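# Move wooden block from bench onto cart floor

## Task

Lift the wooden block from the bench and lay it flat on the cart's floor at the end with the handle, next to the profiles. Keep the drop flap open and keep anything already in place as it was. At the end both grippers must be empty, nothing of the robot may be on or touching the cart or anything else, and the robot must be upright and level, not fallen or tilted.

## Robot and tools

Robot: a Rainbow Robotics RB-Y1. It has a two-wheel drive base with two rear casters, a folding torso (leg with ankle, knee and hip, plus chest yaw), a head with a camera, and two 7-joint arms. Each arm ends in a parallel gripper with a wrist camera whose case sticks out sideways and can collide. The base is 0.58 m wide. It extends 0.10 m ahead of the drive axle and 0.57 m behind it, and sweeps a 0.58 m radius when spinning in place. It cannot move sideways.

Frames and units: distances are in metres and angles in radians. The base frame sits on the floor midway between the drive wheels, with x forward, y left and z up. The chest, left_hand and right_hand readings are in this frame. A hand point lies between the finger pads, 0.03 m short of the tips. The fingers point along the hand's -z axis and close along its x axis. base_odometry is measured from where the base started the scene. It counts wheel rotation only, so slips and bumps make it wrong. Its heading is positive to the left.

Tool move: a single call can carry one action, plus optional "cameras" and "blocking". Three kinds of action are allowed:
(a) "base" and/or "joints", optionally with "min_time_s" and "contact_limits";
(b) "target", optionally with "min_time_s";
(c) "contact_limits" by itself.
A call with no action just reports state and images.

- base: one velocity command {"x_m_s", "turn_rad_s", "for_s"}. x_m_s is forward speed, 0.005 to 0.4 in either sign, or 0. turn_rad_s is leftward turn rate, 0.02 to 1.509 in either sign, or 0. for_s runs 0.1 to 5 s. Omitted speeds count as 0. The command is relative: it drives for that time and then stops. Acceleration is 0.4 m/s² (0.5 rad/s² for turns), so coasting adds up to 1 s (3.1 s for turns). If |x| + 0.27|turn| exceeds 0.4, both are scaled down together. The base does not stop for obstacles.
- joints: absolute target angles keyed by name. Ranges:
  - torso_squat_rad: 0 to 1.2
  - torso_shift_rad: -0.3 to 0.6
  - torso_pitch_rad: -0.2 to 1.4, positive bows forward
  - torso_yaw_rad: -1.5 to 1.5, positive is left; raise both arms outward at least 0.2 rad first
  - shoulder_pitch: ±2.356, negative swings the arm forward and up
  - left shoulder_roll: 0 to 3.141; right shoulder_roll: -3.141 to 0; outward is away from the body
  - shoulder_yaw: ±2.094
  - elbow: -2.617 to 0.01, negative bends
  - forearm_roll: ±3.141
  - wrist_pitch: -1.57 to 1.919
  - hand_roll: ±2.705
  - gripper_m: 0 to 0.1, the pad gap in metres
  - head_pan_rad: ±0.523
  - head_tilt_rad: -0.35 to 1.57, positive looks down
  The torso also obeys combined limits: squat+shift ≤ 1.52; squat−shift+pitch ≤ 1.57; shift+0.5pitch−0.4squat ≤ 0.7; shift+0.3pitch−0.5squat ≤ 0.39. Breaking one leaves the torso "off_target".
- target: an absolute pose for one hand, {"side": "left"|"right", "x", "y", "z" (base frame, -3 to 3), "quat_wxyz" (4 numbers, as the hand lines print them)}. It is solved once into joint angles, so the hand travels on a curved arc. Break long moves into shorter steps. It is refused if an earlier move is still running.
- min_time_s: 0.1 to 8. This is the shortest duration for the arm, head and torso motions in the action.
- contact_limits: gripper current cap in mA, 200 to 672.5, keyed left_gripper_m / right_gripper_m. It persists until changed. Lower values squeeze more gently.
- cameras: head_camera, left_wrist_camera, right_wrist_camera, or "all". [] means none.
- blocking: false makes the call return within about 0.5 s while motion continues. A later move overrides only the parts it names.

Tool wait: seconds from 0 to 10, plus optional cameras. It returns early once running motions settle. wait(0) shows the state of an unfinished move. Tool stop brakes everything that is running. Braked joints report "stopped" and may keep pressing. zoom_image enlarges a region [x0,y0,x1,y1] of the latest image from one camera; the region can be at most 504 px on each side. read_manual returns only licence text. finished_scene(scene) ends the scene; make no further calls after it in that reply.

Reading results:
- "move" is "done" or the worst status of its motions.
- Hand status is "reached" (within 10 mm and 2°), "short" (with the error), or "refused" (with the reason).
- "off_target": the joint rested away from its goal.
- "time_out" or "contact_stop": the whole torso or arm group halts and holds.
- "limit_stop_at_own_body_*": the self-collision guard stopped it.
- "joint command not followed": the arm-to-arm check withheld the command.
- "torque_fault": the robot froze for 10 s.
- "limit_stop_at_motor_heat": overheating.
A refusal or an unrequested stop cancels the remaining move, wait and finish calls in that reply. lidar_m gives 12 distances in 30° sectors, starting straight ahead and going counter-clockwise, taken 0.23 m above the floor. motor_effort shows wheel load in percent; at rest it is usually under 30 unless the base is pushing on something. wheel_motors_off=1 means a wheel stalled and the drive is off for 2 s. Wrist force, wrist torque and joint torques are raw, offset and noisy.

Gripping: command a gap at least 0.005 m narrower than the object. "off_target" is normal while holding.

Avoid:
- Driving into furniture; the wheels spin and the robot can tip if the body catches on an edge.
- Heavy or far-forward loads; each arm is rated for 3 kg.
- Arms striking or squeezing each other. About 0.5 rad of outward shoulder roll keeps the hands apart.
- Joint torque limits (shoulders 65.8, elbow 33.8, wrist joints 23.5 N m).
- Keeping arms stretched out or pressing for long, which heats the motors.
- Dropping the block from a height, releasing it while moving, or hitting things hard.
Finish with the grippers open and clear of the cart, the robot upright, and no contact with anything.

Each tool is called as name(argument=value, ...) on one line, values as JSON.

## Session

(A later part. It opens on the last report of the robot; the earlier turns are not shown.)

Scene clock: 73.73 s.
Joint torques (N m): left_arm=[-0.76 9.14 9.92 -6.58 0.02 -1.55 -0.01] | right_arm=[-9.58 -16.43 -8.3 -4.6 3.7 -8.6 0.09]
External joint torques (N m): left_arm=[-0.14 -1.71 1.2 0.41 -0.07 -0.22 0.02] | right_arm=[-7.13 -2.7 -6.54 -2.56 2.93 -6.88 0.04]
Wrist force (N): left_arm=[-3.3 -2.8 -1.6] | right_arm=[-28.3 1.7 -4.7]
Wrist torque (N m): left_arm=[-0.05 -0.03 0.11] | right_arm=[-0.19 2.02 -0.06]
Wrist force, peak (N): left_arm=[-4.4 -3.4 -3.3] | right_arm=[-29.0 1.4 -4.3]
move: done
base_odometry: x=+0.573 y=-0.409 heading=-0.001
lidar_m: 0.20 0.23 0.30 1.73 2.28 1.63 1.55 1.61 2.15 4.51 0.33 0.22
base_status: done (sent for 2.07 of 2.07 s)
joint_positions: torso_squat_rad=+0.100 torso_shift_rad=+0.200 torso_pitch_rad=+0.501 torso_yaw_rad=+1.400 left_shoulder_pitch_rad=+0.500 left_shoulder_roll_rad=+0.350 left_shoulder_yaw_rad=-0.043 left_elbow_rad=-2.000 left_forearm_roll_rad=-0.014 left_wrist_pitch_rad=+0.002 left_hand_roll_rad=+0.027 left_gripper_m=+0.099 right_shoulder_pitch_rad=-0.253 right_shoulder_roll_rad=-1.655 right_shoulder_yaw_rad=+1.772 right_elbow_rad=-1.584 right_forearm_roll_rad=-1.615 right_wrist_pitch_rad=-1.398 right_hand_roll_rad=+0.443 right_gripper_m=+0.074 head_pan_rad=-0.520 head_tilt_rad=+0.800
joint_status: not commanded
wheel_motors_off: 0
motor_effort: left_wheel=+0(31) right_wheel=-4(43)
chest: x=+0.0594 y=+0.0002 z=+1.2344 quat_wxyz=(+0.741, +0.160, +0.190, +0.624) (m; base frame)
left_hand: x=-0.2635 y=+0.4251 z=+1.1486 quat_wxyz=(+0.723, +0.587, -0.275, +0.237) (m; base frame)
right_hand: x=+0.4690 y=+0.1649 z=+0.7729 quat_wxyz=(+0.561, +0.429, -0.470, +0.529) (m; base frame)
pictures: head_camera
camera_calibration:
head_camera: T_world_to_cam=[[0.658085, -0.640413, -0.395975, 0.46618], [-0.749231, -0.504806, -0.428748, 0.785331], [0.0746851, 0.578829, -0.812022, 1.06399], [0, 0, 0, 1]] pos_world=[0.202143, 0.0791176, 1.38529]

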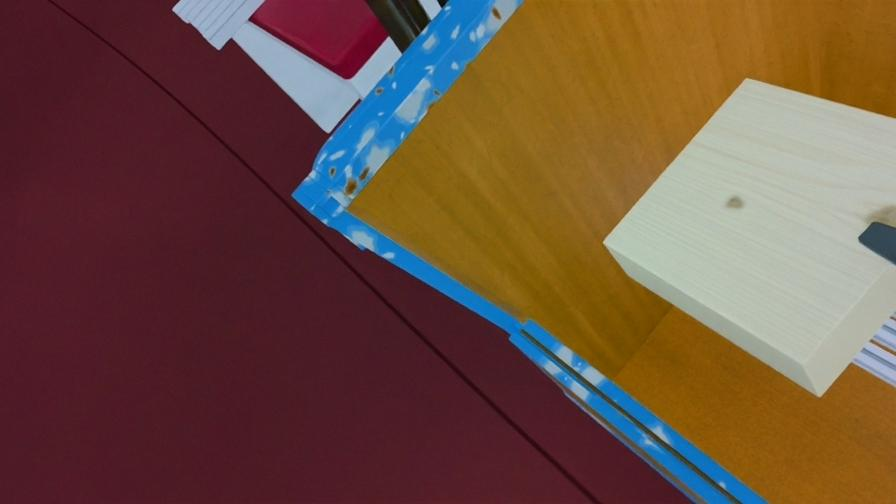

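move(joints={"torso_squat_rad": 0.98, "right_shoulder_pitch_rad": -0.331, "right_shoulder_roll_rad": -1.567, "right_shoulder_yaw_rad": 1.745, "right_elbow_rad": -1.326, "right_forearm_roll_rad": -1.524, "right_wrist_pitch_rad": -1.1, "right_hand_roll_rad": 0.254}, min_time_s=3.5, cameras=["head_camera", "right_wrist_camera"])

Scene clock: 88.07 s.
Joint torques (N m): left_arm=[-0.46 9.26 9.49 -6.75 -0.03 -1.51 -0.11] | right_arm=[-13.72 -15.61 -10.34 -2.32 2.03 -8.61 -0.47]
External joint torques (N m): left_arm=[0.16 -1.58 0.78 0.24 -0.12 -0.18 -0.09] | right_arm=[-9.54 -1.82 -7.74 -1.5 1.6 -6.84 -0.52]
Wrist force (N): left_arm=[-3.7 -3.1 -2.3] | right_arm=[-26.5 1.2 -8.8]
Wrist torque (N m): left_arm=[0.02 -0.10 0.09] | right_arm=[-0.15 2.03 0.14]
Wrist force, peak (N): left_arm=[-4.3 -4.2 -3.1] | right_arm=[-27.7 1.9 -9.0]
move: done
base_odometry: x=+0.573 y=-0.409 heading=-0.001
lidar_m: 0.21 0.22 0.31 1.72 2.30 1.64 1.55 1.61 2.16 4.49 0.32 0.22
base_status: not commanded
joint_positions: torso_squat_rad=+0.980 torso_shift_rad=+0.200 torso_pitch_rad=+0.501 torso_yaw_rad=+1.400 left_shoulder_pitch_rad=+0.500 left_shoulder_roll_rad=+0.350 left_shoulder_yaw_rad=-0.043 left_elbow_rad=-2.000 left_forearm_roll_rad=-0.014 left_wrist_pitch_rad=+0.002 left_hand_roll_rad=+0.027 left_gripper_m=+0.099 right_shoulder_pitch_rad=-0.329 right_shoulder_roll_rad=-1.567 right_shoulder_yaw_rad=+1.747 right_elbow_rad=-1.326 right_forearm_roll_rad=-1.524 right_wrist_pitch_rad=-1.098 right_hand_roll_rad=+0.254 right_gripper_m=+0.074 head_pan_rad=-0.520 head_tilt_rad=+0.800
joint_status: all done
wheel_motors_off: 0
motor_effort: left_wheel=+3(3) right_wheel=-2(3)
chest: x=-0.0018 y=+0.0002 z=+0.9341 quat_wxyz=(+0.741, +0.160, +0.190, +0.624) (m; base frame)
left_hand: x=-0.3247 y=+0.4251 z=+0.8481 quat_wxyz=(+0.723, +0.587, -0.276, +0.237) (m; base frame)
right_hand: x=+0.4169 y=+0.1921 z=+0.4078 quat_wxyz=(+0.568, +0.412, -0.393, +0.595) (m; base frame)
pictures: head_camera, right_wrist_camera
camera_calibration:
head_camera: T_world_to_cam=[[0.658216, -0.640392, -0.39579, 0.387323], [-0.749095, -0.504837, -0.428947, 0.610924], [0.0748846, 0.578824, -0.812007, 0.824669], [0, 0, 0, 1]] pos_world=[0.140943, 0.0791175, 1.08499]
right_wrist_camera: T_world_to_cam=[[0.0438131, -0.325218, -0.944624, 0.428243], [-0.83737, -0.527649, 0.142822, 0.419304], [-0.544878, 0.784742, -0.295446, 0.269149], [0, 0, 0, 1]] pos_world=[0.479003, 0.149305, 0.424161]

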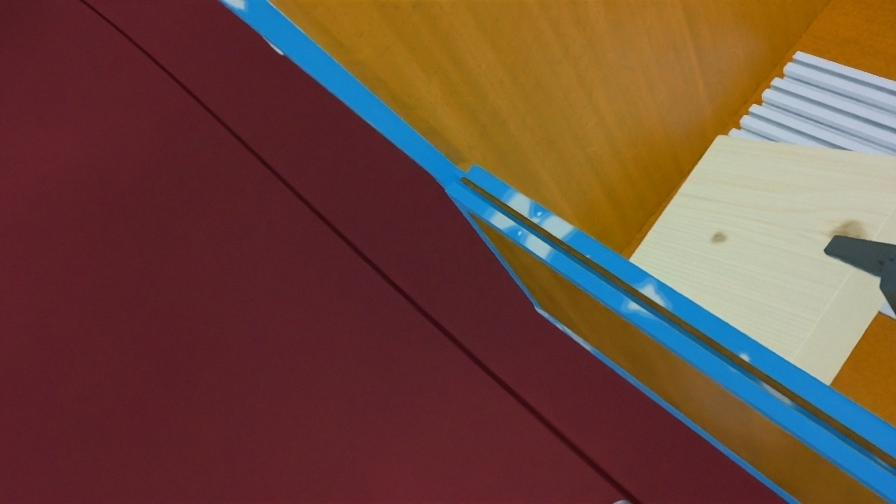

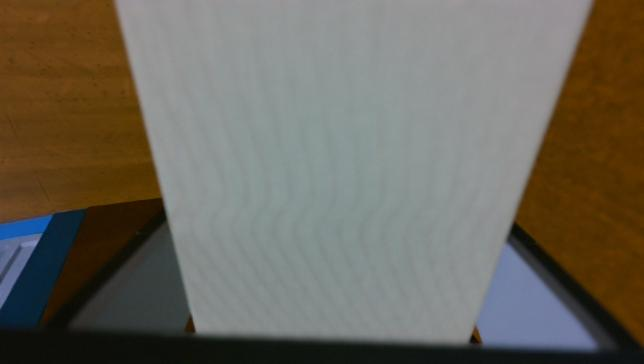

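move(joints={"torso_squat_rad": 1.1, "right_shoulder_pitch_rad": -0.256, "right_shoulder_roll_rad": -1.4534, "right_shoulder_yaw_rad": 1.78, "right_elbow_rad": -1.054, "right_forearm_roll_rad": -1.4702, "right_wrist_pitch_rad": -1.4224, "right_hand_roll_rad": 0.0865}, min_time_s=2.2)

move(joints={"torso_squat_rad": 1.112}, min_time_s=0.8, cameras=["head_camera"])

Scene clock: 93.33 s.
Joint torques (N m): left_arm=[-0.59 8.89 9.79 -6.68 0.04 -1.52 -0.03] | right_arm=[-9.63 -16.13 -6.51 0.36 0.63 -9.48 -0.43]
External joint torques (N m): left_arm=[0.03 -1.96 1.08 0.32 -0.05 -0.2 0] | right_arm=[-6.33 -2 -4.79 -0.21 0.46 -7.57 -0.48]
Wrist force (N): left_arm=[-3.3 -3.6 -2.3] | right_arm=[-28.1 1.3 -3.2]
Wrist torque (N m): left_arm=[0.02 -0.02 0.14] | right_arm=[-0.05 2.15 0.16]
Wrist force, peak (N): left_arm=[-3.7 -4.1 -3.3] | right_arm=[-28.6 1.1 -4.4]
move: done
base_odometry: x=+0.573 y=-0.409 heading=-0.001
lidar_m: 0.21 0.22 0.31 1.73 2.27 1.64 1.55 1.61 2.16 4.51 0.33 0.24
base_status: not commanded
joint_positions: torso_squat_rad=+1.100 torso_shift_rad=+0.200 torso_pitch_rad=+0.501 torso_yaw_rad=+1.400 left_shoulder_pitch_rad=+0.500 left_shoulder_roll_rad=+0.350 left_shoulder_yaw_rad=-0.043 left_elbow_rad=-2.000 left_forearm_roll_rad=-0.014 left_wrist_pitch_rad=+0.002 left_hand_roll_rad=+0.027 left_gripper_m=+0.099 right_shoulder_pitch_rad=-0.254 right_shoulder_roll_rad=-1.453 right_shoulder_yaw_rad=+1.781 right_elbow_rad=-1.054 right_forearm_roll_rad=-1.470 right_wrist_pitch_rad=-1.420 right_hand_roll_rad=+0.087 right_gripper_m=+0.074 head_pan_rad=-0.520 head_tilt_rad=+0.800
joint_status: all done
wheel_motors_off: 0
motor_effort: left_wheel=+1(3) right_wheel=-1(3)
chest: x=-0.0163 y=+0.0001 z=+0.8632 quat_wxyz=(+0.741, +0.160, +0.190, +0.624) (m; base frame)
left_hand: x=-0.3391 y=+0.4251 z=+0.7772 quat_wxyz=(+0.723, +0.587, -0.276, +0.237) (m; base frame)
right_hand: x=+0.4194 y=+0.1749 z=+0.3562 quat_wxyz=(+0.522, +0.474, -0.452, +0.547) (m; base frame)
pictures: none

Scene clock: 94.43 s.
Joint torques (N m): left_arm=[-0.75 8.89 9.85 -6.76 0.03 -1.5 -0.06] | right_arm=[-8.22 -16.12 -5.33 0.66 0.63 -3.12 1.12]
External joint torques (N m): left_arm=[-0.12 -1.96 1.14 0.24 -0.06 -0.17 -0.03] | right_arm=[-4.9 -1.97 -3.61 0.09 0.46 -1.22 1.07]
Wrist force (N): left_arm=[-3.9 -3.5 -3.0] | right_arm=[-13.1 -1.5 4.6]
Wrist torque (N m): left_arm=[0.05 -0.08 0.14] | right_arm=[0.12 -0.86 -1.46]
Wrist force, peak (N): left_arm=[-3.9 -3.5 -3.0] | right_arm=[-28.3 1.4 -2.6]
move: done
base_odometry: x=+0.573 y=-0.409 heading=-0.001
lidar_m: 0.20 0.22 0.30 1.73 2.28 1.61 1.54 1.63 2.17 4.50 0.33 0.23
base_status: not commanded
joint_positions: torso_squat_rad=+1.112 torso_shift_rad=+0.200 torso_pitch_rad=+0.500 torso_yaw_rad=+1.400 left_shoulder_pitch_rad=+0.500 left_shoulder_roll_rad=+0.350 left_shoulder_yaw_rad=-0.043 left_elbow_rad=-2.000 left_forearm_roll_rad=-0.014 left_wrist_pitch_rad=+0.002 left_hand_roll_rad=+0.027 left_gripper_m=+0.099 right_shoulder_pitch_rad=-0.255 right_shoulder_roll_rad=-1.453 right_shoulder_yaw_rad=+1.781 right_elbow_rad=-1.054 right_forearm_roll_rad=-1.470 right_wrist_pitch_rad=-1.422 right_hand_roll_rad=+0.086 right_gripper_m=+0.074 head_pan_rad=-0.520 head_tilt_rad=+0.800
joint_status: all done
wheel_motors_off: 0
motor_effort: left_wheel=+2(3) right_wheel=-2(3)
chest: x=-0.0179 y=+0.0001 z=+0.8559 quat_wxyz=(+0.741, +0.159, +0.189, +0.624) (m; base frame)
left_hand: x=-0.3407 y=+0.4250 z=+0.7698 quat_wxyz=(+0.723, +0.587, -0.276, +0.237) (m; base frame)
right_hand: x=+0.4180 y=+0.1751 z=+0.3497 quat_wxyz=(+0.522, +0.474, -0.452, +0.546) (m; base frame)
pictures: head_camera
camera_calibration:
head_camera: T_world_to_cam=[[0.658367, -0.640441, -0.395459, 0.366663], [-0.748912, -0.504741, -0.429379, 0.565641], [0.0753873, 0.578853, -0.811939, 0.762388], [0, 0, 0, 1]] pos_world=[0.124743, 0.0790176, 1.00689]

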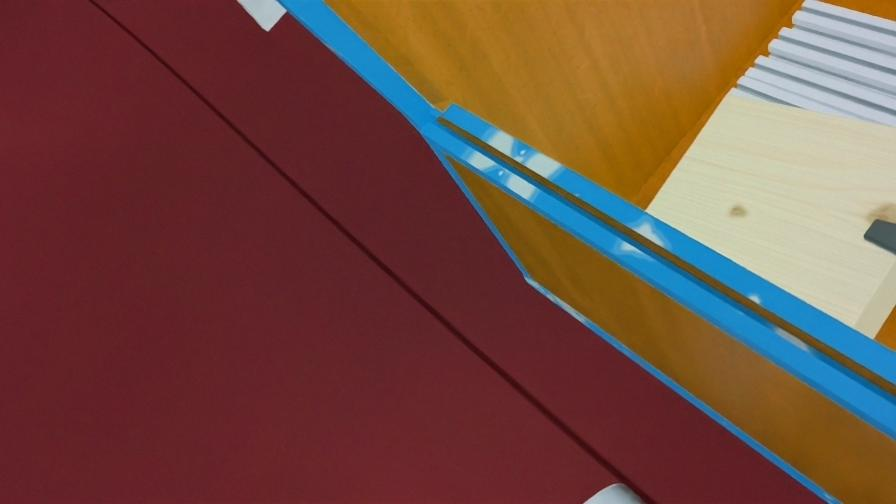

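move(joints={"right_gripper_m": 0.085})

move(joints={"right_gripper_m": 0.1})

move(target={"side": "right", "x": 0.419, "y": 0.199, "z": 0.358, "quat_wxyz": [0.6128, 0.3338, -0.319, 0.6413]}, min_time_s=1.8, cameras=["head_camera", "right_wrist_camera"])

Scene clock: 96.03 s.
Joint torques (N m): left_arm=[-0.64 9.11 9.65 -6.63 -0.01 -1.55 -0.08] | right_arm=[-7.8 -15.96 -5.5 0.45 0.42 -4.14 0.36]
External joint torques (N m): left_arm=[-0.01 -1.73 0.94 0.37 -0.1 -0.22 -0.06] | right_arm=[-4.48 -1.82 -3.77 -0.11 0.25 -2.24 0.31]
Wrist force (N): left_arm=[-3.4 -3.4 -2.3] | right_arm=[-17.1 1.1 -0.5]
Wrist torque (N m): left_arm=[0.01 -0.02 0.12] | right_arm=[-0.13 -0.37 -0.23]
Wrist force, peak (N): left_arm=[-3.8 -3.6 -3.1] | right_arm=[-17.3 1.4 -1.6]
move: done
base_odometry: x=+0.573 y=-0.409 heading=-0.001
lidar_m: 0.21 0.22 0.30 1.72 2.29 1.64 1.55 1.62 2.16 4.50 0.33 0.22
base_status: not commanded
joint_positions: torso_squat_rad=+1.112 torso_shift_rad=+0.200 torso_pitch_rad=+0.500 torso_yaw_rad=+1.400 left_shoulder_pitch_rad=+0.500 left_shoulder_roll_rad=+0.350 left_shoulder_yaw_rad=-0.043 left_elbow_rad=-2.000 left_forearm_roll_rad=-0.014 left_wrist_pitch_rad=+0.002 left_hand_roll_rad=+0.027 left_gripper_m=+0.099 right_shoulder_pitch_rad=-0.255 right_shoulder_roll_rad=-1.453 right_shoulder_yaw_rad=+1.781 right_elbow_rad=-1.054 right_forearm_roll_rad=-1.470 right_wrist_pitch_rad=-1.422 right_hand_roll_rad=+0.086 right_gripper_m=+0.085 head_pan_rad=-0.520 head_tilt_rad=+0.800
joint_status: all done
wheel_motors_off: 0
motor_effort: left_wheel=+1(2) right_wheel=+0(2)
chest: x=-0.0179 y=+0.0001 z=+0.8559 quat_wxyz=(+0.741, +0.159, +0.189, +0.624) (m; base frame)
left_hand: x=-0.3407 y=+0.4250 z=+0.7698 quat_wxyz=(+0.723, +0.587, -0.276, +0.237) (m; base frame)
right_hand: x=+0.4180 y=+0.1752 z=+0.3496 quat_wxyz=(+0.522, +0.474, -0.452, +0.546) (m; base frame)
pictures: none

Scene clock: 96.67 s.
Joint torques (N m): left_arm=[-0.53 8.82 9.77 -6.77 0.03 -1.56 0] | right_arm=[-7.19 -16.11 -4.88 0.58 0.47 -4.22 0.42]
External joint torques (N m): left_arm=[0.1 -2.03 1.06 0.22 -0.06 -0.23 0.03] | right_arm=[-3.86 -1.97 -3.16 0.01 0.3 -2.31 0.37]
Wrist force (N): left_arm=[-3.2 -3.4 -2.3] | right_arm=[-16.4 2.1 -2.7]
Wrist torque (N m): left_arm=[0.01 -0.04 0.13] | right_arm=[-0.17 -0.46 -0.27]
Wrist force, peak (N): left_arm=[-3.8 -3.8 -3.1] | right_arm=[-17.5 1.9 -3.3]
move: done
base_odometry: x=+0.573 y=-0.409 heading=-0.001
lidar_m: 0.21 0.22 0.30 1.73 2.28 1.62 1.55 1.61 2.16 4.49 0.33 0.23
base_status: not commanded
joint_positions: torso_squat_rad=+1.112 torso_shift_rad=+0.200 torso_pitch_rad=+0.500 torso_yaw_rad=+1.400 left_shoulder_pitch_rad=+0.500 left_shoulder_roll_rad=+0.350 left_shoulder_yaw_rad=-0.043 left_elbow_rad=-2.000 left_forearm_roll_rad=-0.014 left_wrist_pitch_rad=+0.002 left_hand_roll_rad=+0.027 left_gripper_m=+0.099 right_shoulder_pitch_rad=-0.255 right_shoulder_roll_rad=-1.453 right_shoulder_yaw_rad=+1.781 right_elbow_rad=-1.054 right_forearm_roll_rad=-1.470 right_wrist_pitch_rad=-1.422 right_hand_roll_rad=+0.086 right_gripper_m=+0.099 head_pan_rad=-0.520 head_tilt_rad=+0.800
joint_status: all done
wheel_motors_off: 0
motor_effort: left_wheel=+1(2) right_wheel=-1(2)
chest: x=-0.0179 y=+0.0001 z=+0.8559 quat_wxyz=(+0.741, +0.159, +0.189, +0.624) (m; base frame)
left_hand: x=-0.3407 y=+0.4250 z=+0.7698 quat_wxyz=(+0.723, +0.587, -0.276, +0.237) (m; base frame)
right_hand: x=+0.4180 y=+0.1753 z=+0.3497 quat_wxyz=(+0.522, +0.474, -0.452, +0.546) (m; base frame)
pictures: none

Scene clock: 98.80 s.
Joint torques (N m): left_arm=[-1.27 8.87 9.74 -6.61 0.05 -1.5 -0.03] | right_arm=[-9.44 -17.04 -8.63 -3.18 0.77 -3.59 0.13]
External joint torques (N m): left_arm=[-0.64 -1.98 1.03 0.39 -0.04 -0.17 0] | right_arm=[-4.73 -2.94 -4.41 -1.49 0.27 -2.13 0.09]
Wrist force (N): left_arm=[-3.5 -3.6 -2.7] | right_arm=[-14.7 1.0 -6.3]
Wrist torque (N m): left_arm=[0.02 -0.04 0.09] | right_arm=[-0.18 -0.35 -0.14]
Wrist force, peak (N): left_arm=[-3.8 -3.8 -3.6] | right_arm=[-17.8 6.5 3.0]
move: done
base_odometry: x=+0.573 y=-0.409 heading=-0.001
lidar_m: 0.21 0.21 0.29 1.73 2.29 1.63 1.55 1.62 2.16 4.50 0.32 0.23
base_status: not commanded
joint_positions: torso_squat_rad=+1.112 torso_shift_rad=+0.200 torso_pitch_rad=+0.500 torso_yaw_rad=+1.400 left_shoulder_pitch_rad=+0.500 left_shoulder_roll_rad=+0.350 left_shoulder_yaw_rad=-0.043 left_elbow_rad=-2.000 left_forearm_roll_rad=-0.014 left_wrist_pitch_rad=+0.002 left_hand_roll_rad=+0.027 left_gripper_m=+0.099 right_shoulder_pitch_rad=-0.512 right_shoulder_roll_rad=-1.839 right_shoulder_yaw_rad=+1.746 right_elbow_rad=-1.691 right_forearm_roll_rad=-1.695 right_wrist_pitch_rad=-0.682 right_hand_roll_rad=+0.449 right_gripper_m=+0.099 head_pan_rad=-0.520 head_tilt_rad=+0.800
joint_status: all done
wheel_motors_off: 0
motor_effort: left_wheel=+2(3) right_wheel=-2(3)
chest: x=-0.0179 y=+0.0001 z=+0.8558 quat_wxyz=(+0.741, +0.159, +0.189, +0.624) (m; base frame)
left_hand: x=-0.3407 y=+0.4250 z=+0.7698 quat_wxyz=(+0.723, +0.587, -0.276, +0.237) (m; base frame)
right_hand: x=+0.4185 y=+0.1980 z=+0.3571 quat_wxyz=(+0.613, +0.334, -0.317, +0.642) (m; base frame)
right_hand_status: reached (checked arc, planned for 1.8 s): 1 mm and 0.2 deg off.
pictures: head_camera, right_wrist_camera
camera_calibration:
head_camera: T_world_to_cam=[[0.658342, -0.640424, -0.39553, 0.36663], [-0.748945, -0.504759, -0.429302, 0.565601], [0.0752876, 0.578857, -0.811946, 0.762319], [0, 0, 0, 1]] pos_world=[0.124843, 0.0790176, 1.00679]
right_wrist_camera: T_world_to_cam=[[0.0535053, -0.551777, -0.832274, 0.382843], [-0.839314, -0.47641, 0.26189, 0.379121], [-0.541008, 0.684526, -0.488604, 0.337585], [0, 0, 0, 1]] pos_world=[0.480353, 0.160775, 0.384287]

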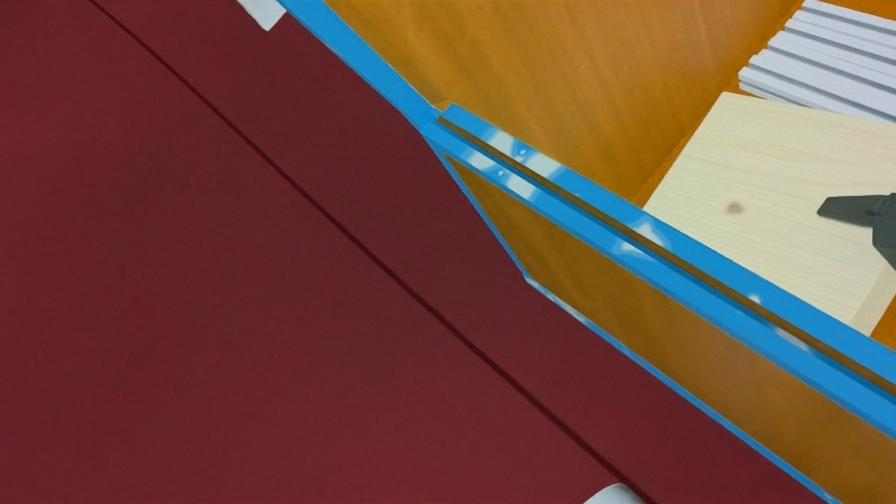

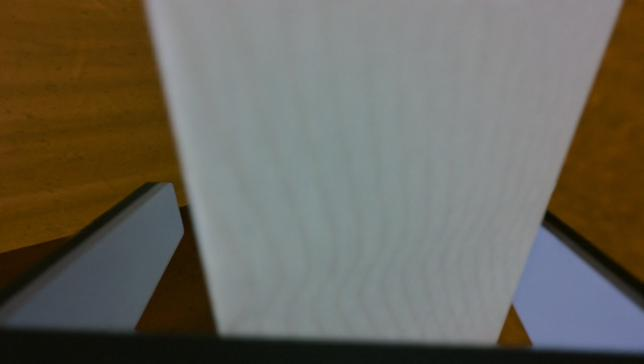

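Now pull back out and check.

move(target={"side": "right", "x": 0.420, "y": 0.132, "z": 0.362, "quat_wxyz": [0.6128, 0.3338, -0.319, 0.6413]}, min_time_s=1.8, cameras=["head_camera", "right_wrist_camera"])

Scene clock: 101.50 s.
Joint torques (N m): left_arm=[-0.91 9 9.7 -6.77 -0.02 -1.63 -0.01] | right_arm=[-0.87 -17.76 -1.54 -2.1 0.53 -1.69 -0.19]
External joint torques (N m): left_arm=[-0.28 -1.84 0.99 0.23 -0.11 -0.3 0.01] | right_arm=[1.4 -2.37 0.73 -0.66 0.05 -0.19 -0.23]
Wrist force (N): left_arm=[-3.6 -3.5 -2.6] | right_arm=[-5.4 1.6 -2.9]
Wrist torque (N m): left_arm=[0.03 -0.05 0.14] | right_arm=[-0.20 -0.21 -0.06]
Wrist force, peak (N): left_arm=[-4.3 -3.2 -3.2] | right_arm=[-14.9 1.0 -8.1]
move: done
base_odometry: x=+0.573 y=-0.409 heading=-0.001
lidar_m: 0.22 0.23 0.30 1.74 2.29 1.62 1.55 1.63 2.17 4.50 0.32 0.23
base_status: not commanded
joint_positions: torso_squat_rad=+1.112 torso_shift_rad=+0.200 torso_pitch_rad=+0.500 torso_yaw_rad=+1.400 left_shoulder_pitch_rad=+0.500 left_shoulder_roll_rad=+0.350 left_shoulder_yaw_rad=-0.043 left_elbow_rad=-2.000 left_forearm_roll_rad=-0.014 left_wrist_pitch_rad=+0.002 left_hand_roll_rad=+0.027 left_gripper_m=+0.099 right_shoulder_pitch_rad=-0.405 right_shoulder_roll_rad=-1.902 right_shoulder_yaw_rad=+1.841 right_elbow_rad=-1.723 right_forearm_roll_rad=-1.606 right_wrist_pitch_rad=-0.879 right_hand_roll_rad=+0.388 right_gripper_m=+0.099 head_pan_rad=-0.520 head_tilt_rad=+0.800
joint_status: all done
wheel_motors_off: 0
motor_effort: left_wheel=+3(3) right_wheel=-1(4)
chest: x=-0.0180 y=+0.0001 z=+0.8559 quat_wxyz=(+0.741, +0.159, +0.189, +0.624) (m; base frame)
left_hand: x=-0.3407 y=+0.4250 z=+0.7697 quat_wxyz=(+0.723, +0.587, -0.276, +0.237) (m; base frame)
right_hand: x=+0.4198 y=+0.1324 z=+0.3622 quat_wxyz=(+0.613, +0.334, -0.319, +0.641) (m; base frame)
right_hand_status: reached (checked arc, planned for 1.8 s): 1 mm and 0.0 deg off.
pictures: head_camera, right_wrist_camera
camera_calibration:
head_camera: T_world_to_cam=[[0.658447, -0.640386, -0.395415, 0.366603], [-0.748842, -0.504809, -0.429423, 0.565682], [0.0753875, 0.578855, -0.811938, 0.762387], [0, 0, 0, 1]] pos_world=[0.124743, 0.0790175, 1.00689]
right_wrist_camera: T_world_to_cam=[[0.0539591, -0.55015, -0.833321, 0.350814], [-0.840437, -0.475674, 0.259615, 0.348861], [-0.539216, 0.686345, -0.488033, 0.384443], [0, 0, 0, 1]] pos_world=[0.481564, 0.0950841, 0.389392]

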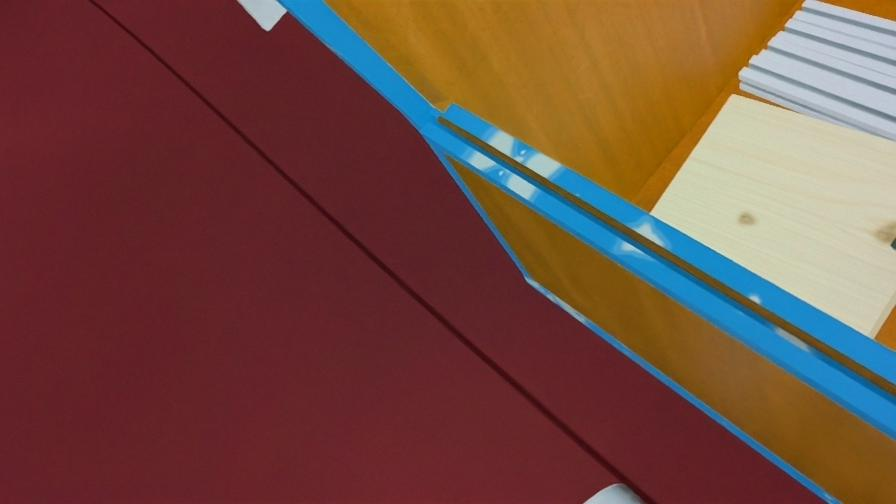

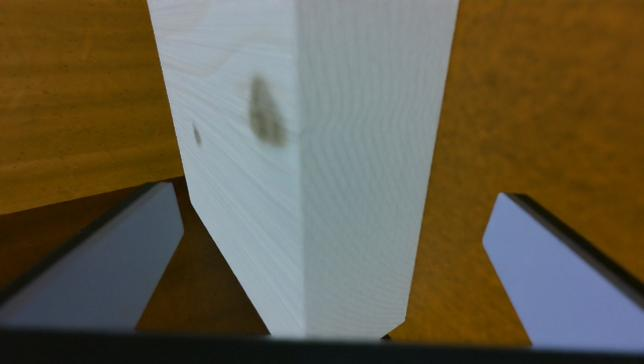

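move(joints={"torso_squat_rad": 0.3})

move(base={"x_m_s": -0.35, "for_s": 1.7}, joints={"torso_pitch_rad": 0.2, "torso_yaw_rad": 1.0}, cameras=["head_camera"])

Scene clock: 105.90 s.
Joint torques (N m): left_arm=[-0.61 9.22 9.94 -6.72 -0.11 -1.49 -0.02] | right_arm=[-1.09 -16.96 -1.26 -1.61 0.68 -1.69 -0.26]
External joint torques (N m): left_arm=[0.03 -1.62 1.23 0.28 -0.2 -0.16 0.01] | right_arm=[1.18 -1.57 1.02 -0.17 0.2 -0.19 -0.3]
Wrist force (N): left_arm=[-3.3 -3.2 -2.3] | right_arm=[-6.0 1.3 -2.8]
Wrist torque (N m): left_arm=[0.00 -0.01 0.09] | right_arm=[-0.19 -0.33 -0.02]
Wrist force, peak (N): left_arm=[-4.1 -3.5 -3.1] | right_arm=[-6.2 1.5 -2.6]
move: done
base_odometry: x=+0.573 y=-0.409 heading=-0.001
lidar_m: 0.21 0.22 0.30 1.74 2.28 1.63 1.55 1.61 2.16 4.50 0.33 0.22
base_status: not commanded
joint_positions: torso_squat_rad=+0.300 torso_shift_rad=+0.200 torso_pitch_rad=+0.500 torso_yaw_rad=+1.400 left_shoulder_pitch_rad=+0.500 left_shoulder_roll_rad=+0.350 left_shoulder_yaw_rad=-0.043 left_elbow_rad=-2.000 left_forearm_roll_rad=-0.014 left_wrist_pitch_rad=+0.002 left_hand_roll_rad=+0.027 left_gripper_m=+0.099 right_shoulder_pitch_rad=-0.405 right_shoulder_roll_rad=-1.902 right_shoulder_yaw_rad=+1.841 right_elbow_rad=-1.723 right_forearm_roll_rad=-1.606 right_wrist_pitch_rad=-0.879 right_hand_roll_rad=+0.388 right_gripper_m=+0.099 head_pan_rad=-0.520 head_tilt_rad=+0.800
joint_status: all done
wheel_motors_off: 0
motor_effort: left_wheel=+2(4) right_wheel=-1(3)
chest: x=+0.0533 y=+0.0002 z=+1.2074 quat_wxyz=(+0.741, +0.159, +0.189, +0.624) (m; base frame)
left_hand: x=-0.2695 y=+0.4251 z=+1.1213 quat_wxyz=(+0.723, +0.587, -0.276, +0.237) (m; base frame)
right_hand: x=+0.4911 y=+0.1325 z=+0.7138 quat_wxyz=(+0.613, +0.334, -0.319, +0.641) (m; base frame)
pictures: none

Scene clock: 108.83 s.
Joint torques (N m): left_arm=[-1.15 5.59 6.55 -8.61 0.01 -1.89 -0.1] | right_arm=[-1.08 -19.5 -1.65 2.37 -0.02 -1.51 -0.17]
External joint torques (N m): left_arm=[-0.34 -1.46 0.88 0.44 -0.06 -0.17 -0.06] | right_arm=[0.86 -0.34 0.31 0.73 -0.01 0.05 -0.21]
Wrist force (N): left_arm=[-4.7 -1.2 -2.6] | right_arm=[-5.5 3.1 -3.0]
Wrist torque (N m): left_arm=[-0.13 -0.12 0.16] | right_arm=[-0.26 -0.28 -0.04]
Wrist force, peak (N): left_arm=[-5.1 -1.6 -3.9] | right_arm=[-5.5 3.2 -3.1]
move: done
base_odometry: x=-0.022 y=-0.408 heading=+0.000
lidar_m: 0.81 0.83 1.35 4.27 1.40 0.99 0.96 1.01 1.34 3.37 2.35 0.85
base_status: done (sent for 1.7 of 1.7 s)
joint_positions: torso_squat_rad=+0.300 torso_shift_rad=+0.200 torso_pitch_rad=+0.200 torso_yaw_rad=+1.000 left_shoulder_pitch_rad=+0.500 left_shoulder_roll_rad=+0.350 left_shoulder_yaw_rad=-0.043 left_elbow_rad=-2.000 left_forearm_roll_rad=-0.014 left_wrist_pitch_rad=+0.002 left_hand_roll_rad=+0.027 left_gripper_m=+0.099 right_shoulder_pitch_rad=-0.405 right_shoulder_roll_rad=-1.903 right_shoulder_yaw_rad=+1.841 right_elbow_rad=-1.723 right_forearm_roll_rad=-1.606 right_wrist_pitch_rad=-0.879 right_hand_roll_rad=+0.388 right_gripper_m=+0.099 head_pan_rad=-0.520 head_tilt_rad=+0.800
joint_status: all done
wheel_motors_off: 0
motor_effort: left_wheel=+11(45) right_wheel=-10(28)
chest: x=-0.0337 y=+0.0001 z=+1.2392 quat_wxyz=(+0.873, +0.048, +0.088, +0.477) (m; base frame)
left_hand: x=-0.1356 y=+0.4857 z=+1.0248 quat_wxyz=(+0.745, +0.433, -0.467, +0.200) (m; base frame)
right_hand: x=+0.5330 y=-0.1199 z=+0.8967 quat_wxyz=(+0.690, +0.128, -0.417, +0.578) (m; base frame)
pictures: head_camera
camera_calibration:
head_camera: T_world_to_cam=[[0.442191, -0.88866, -0.121452, 0.181843], [-0.746022, -0.289237, -0.599828, 0.929779], [0.497914, 0.355844, -0.790858, 1.06288], [0, 0, 0, 1]] pos_world=[0.0840002, 0.0523019, 1.42038]

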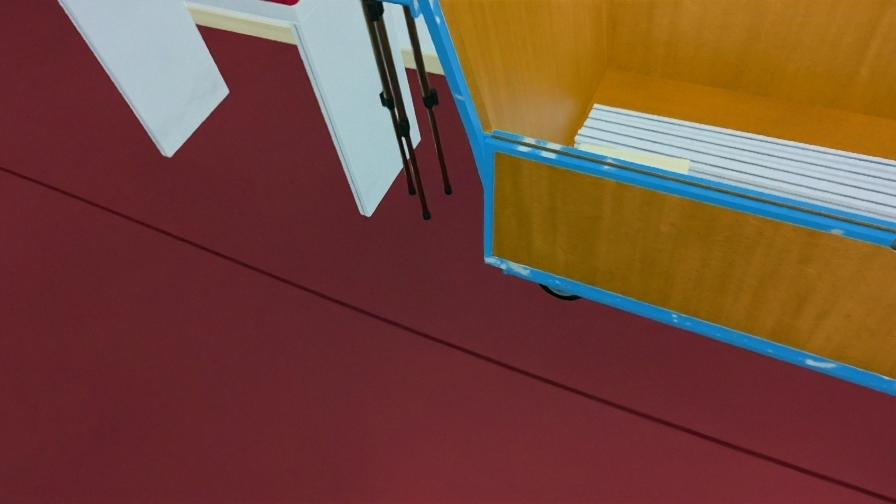

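finished_scene(scene=2)

The scene is finished: the task was done.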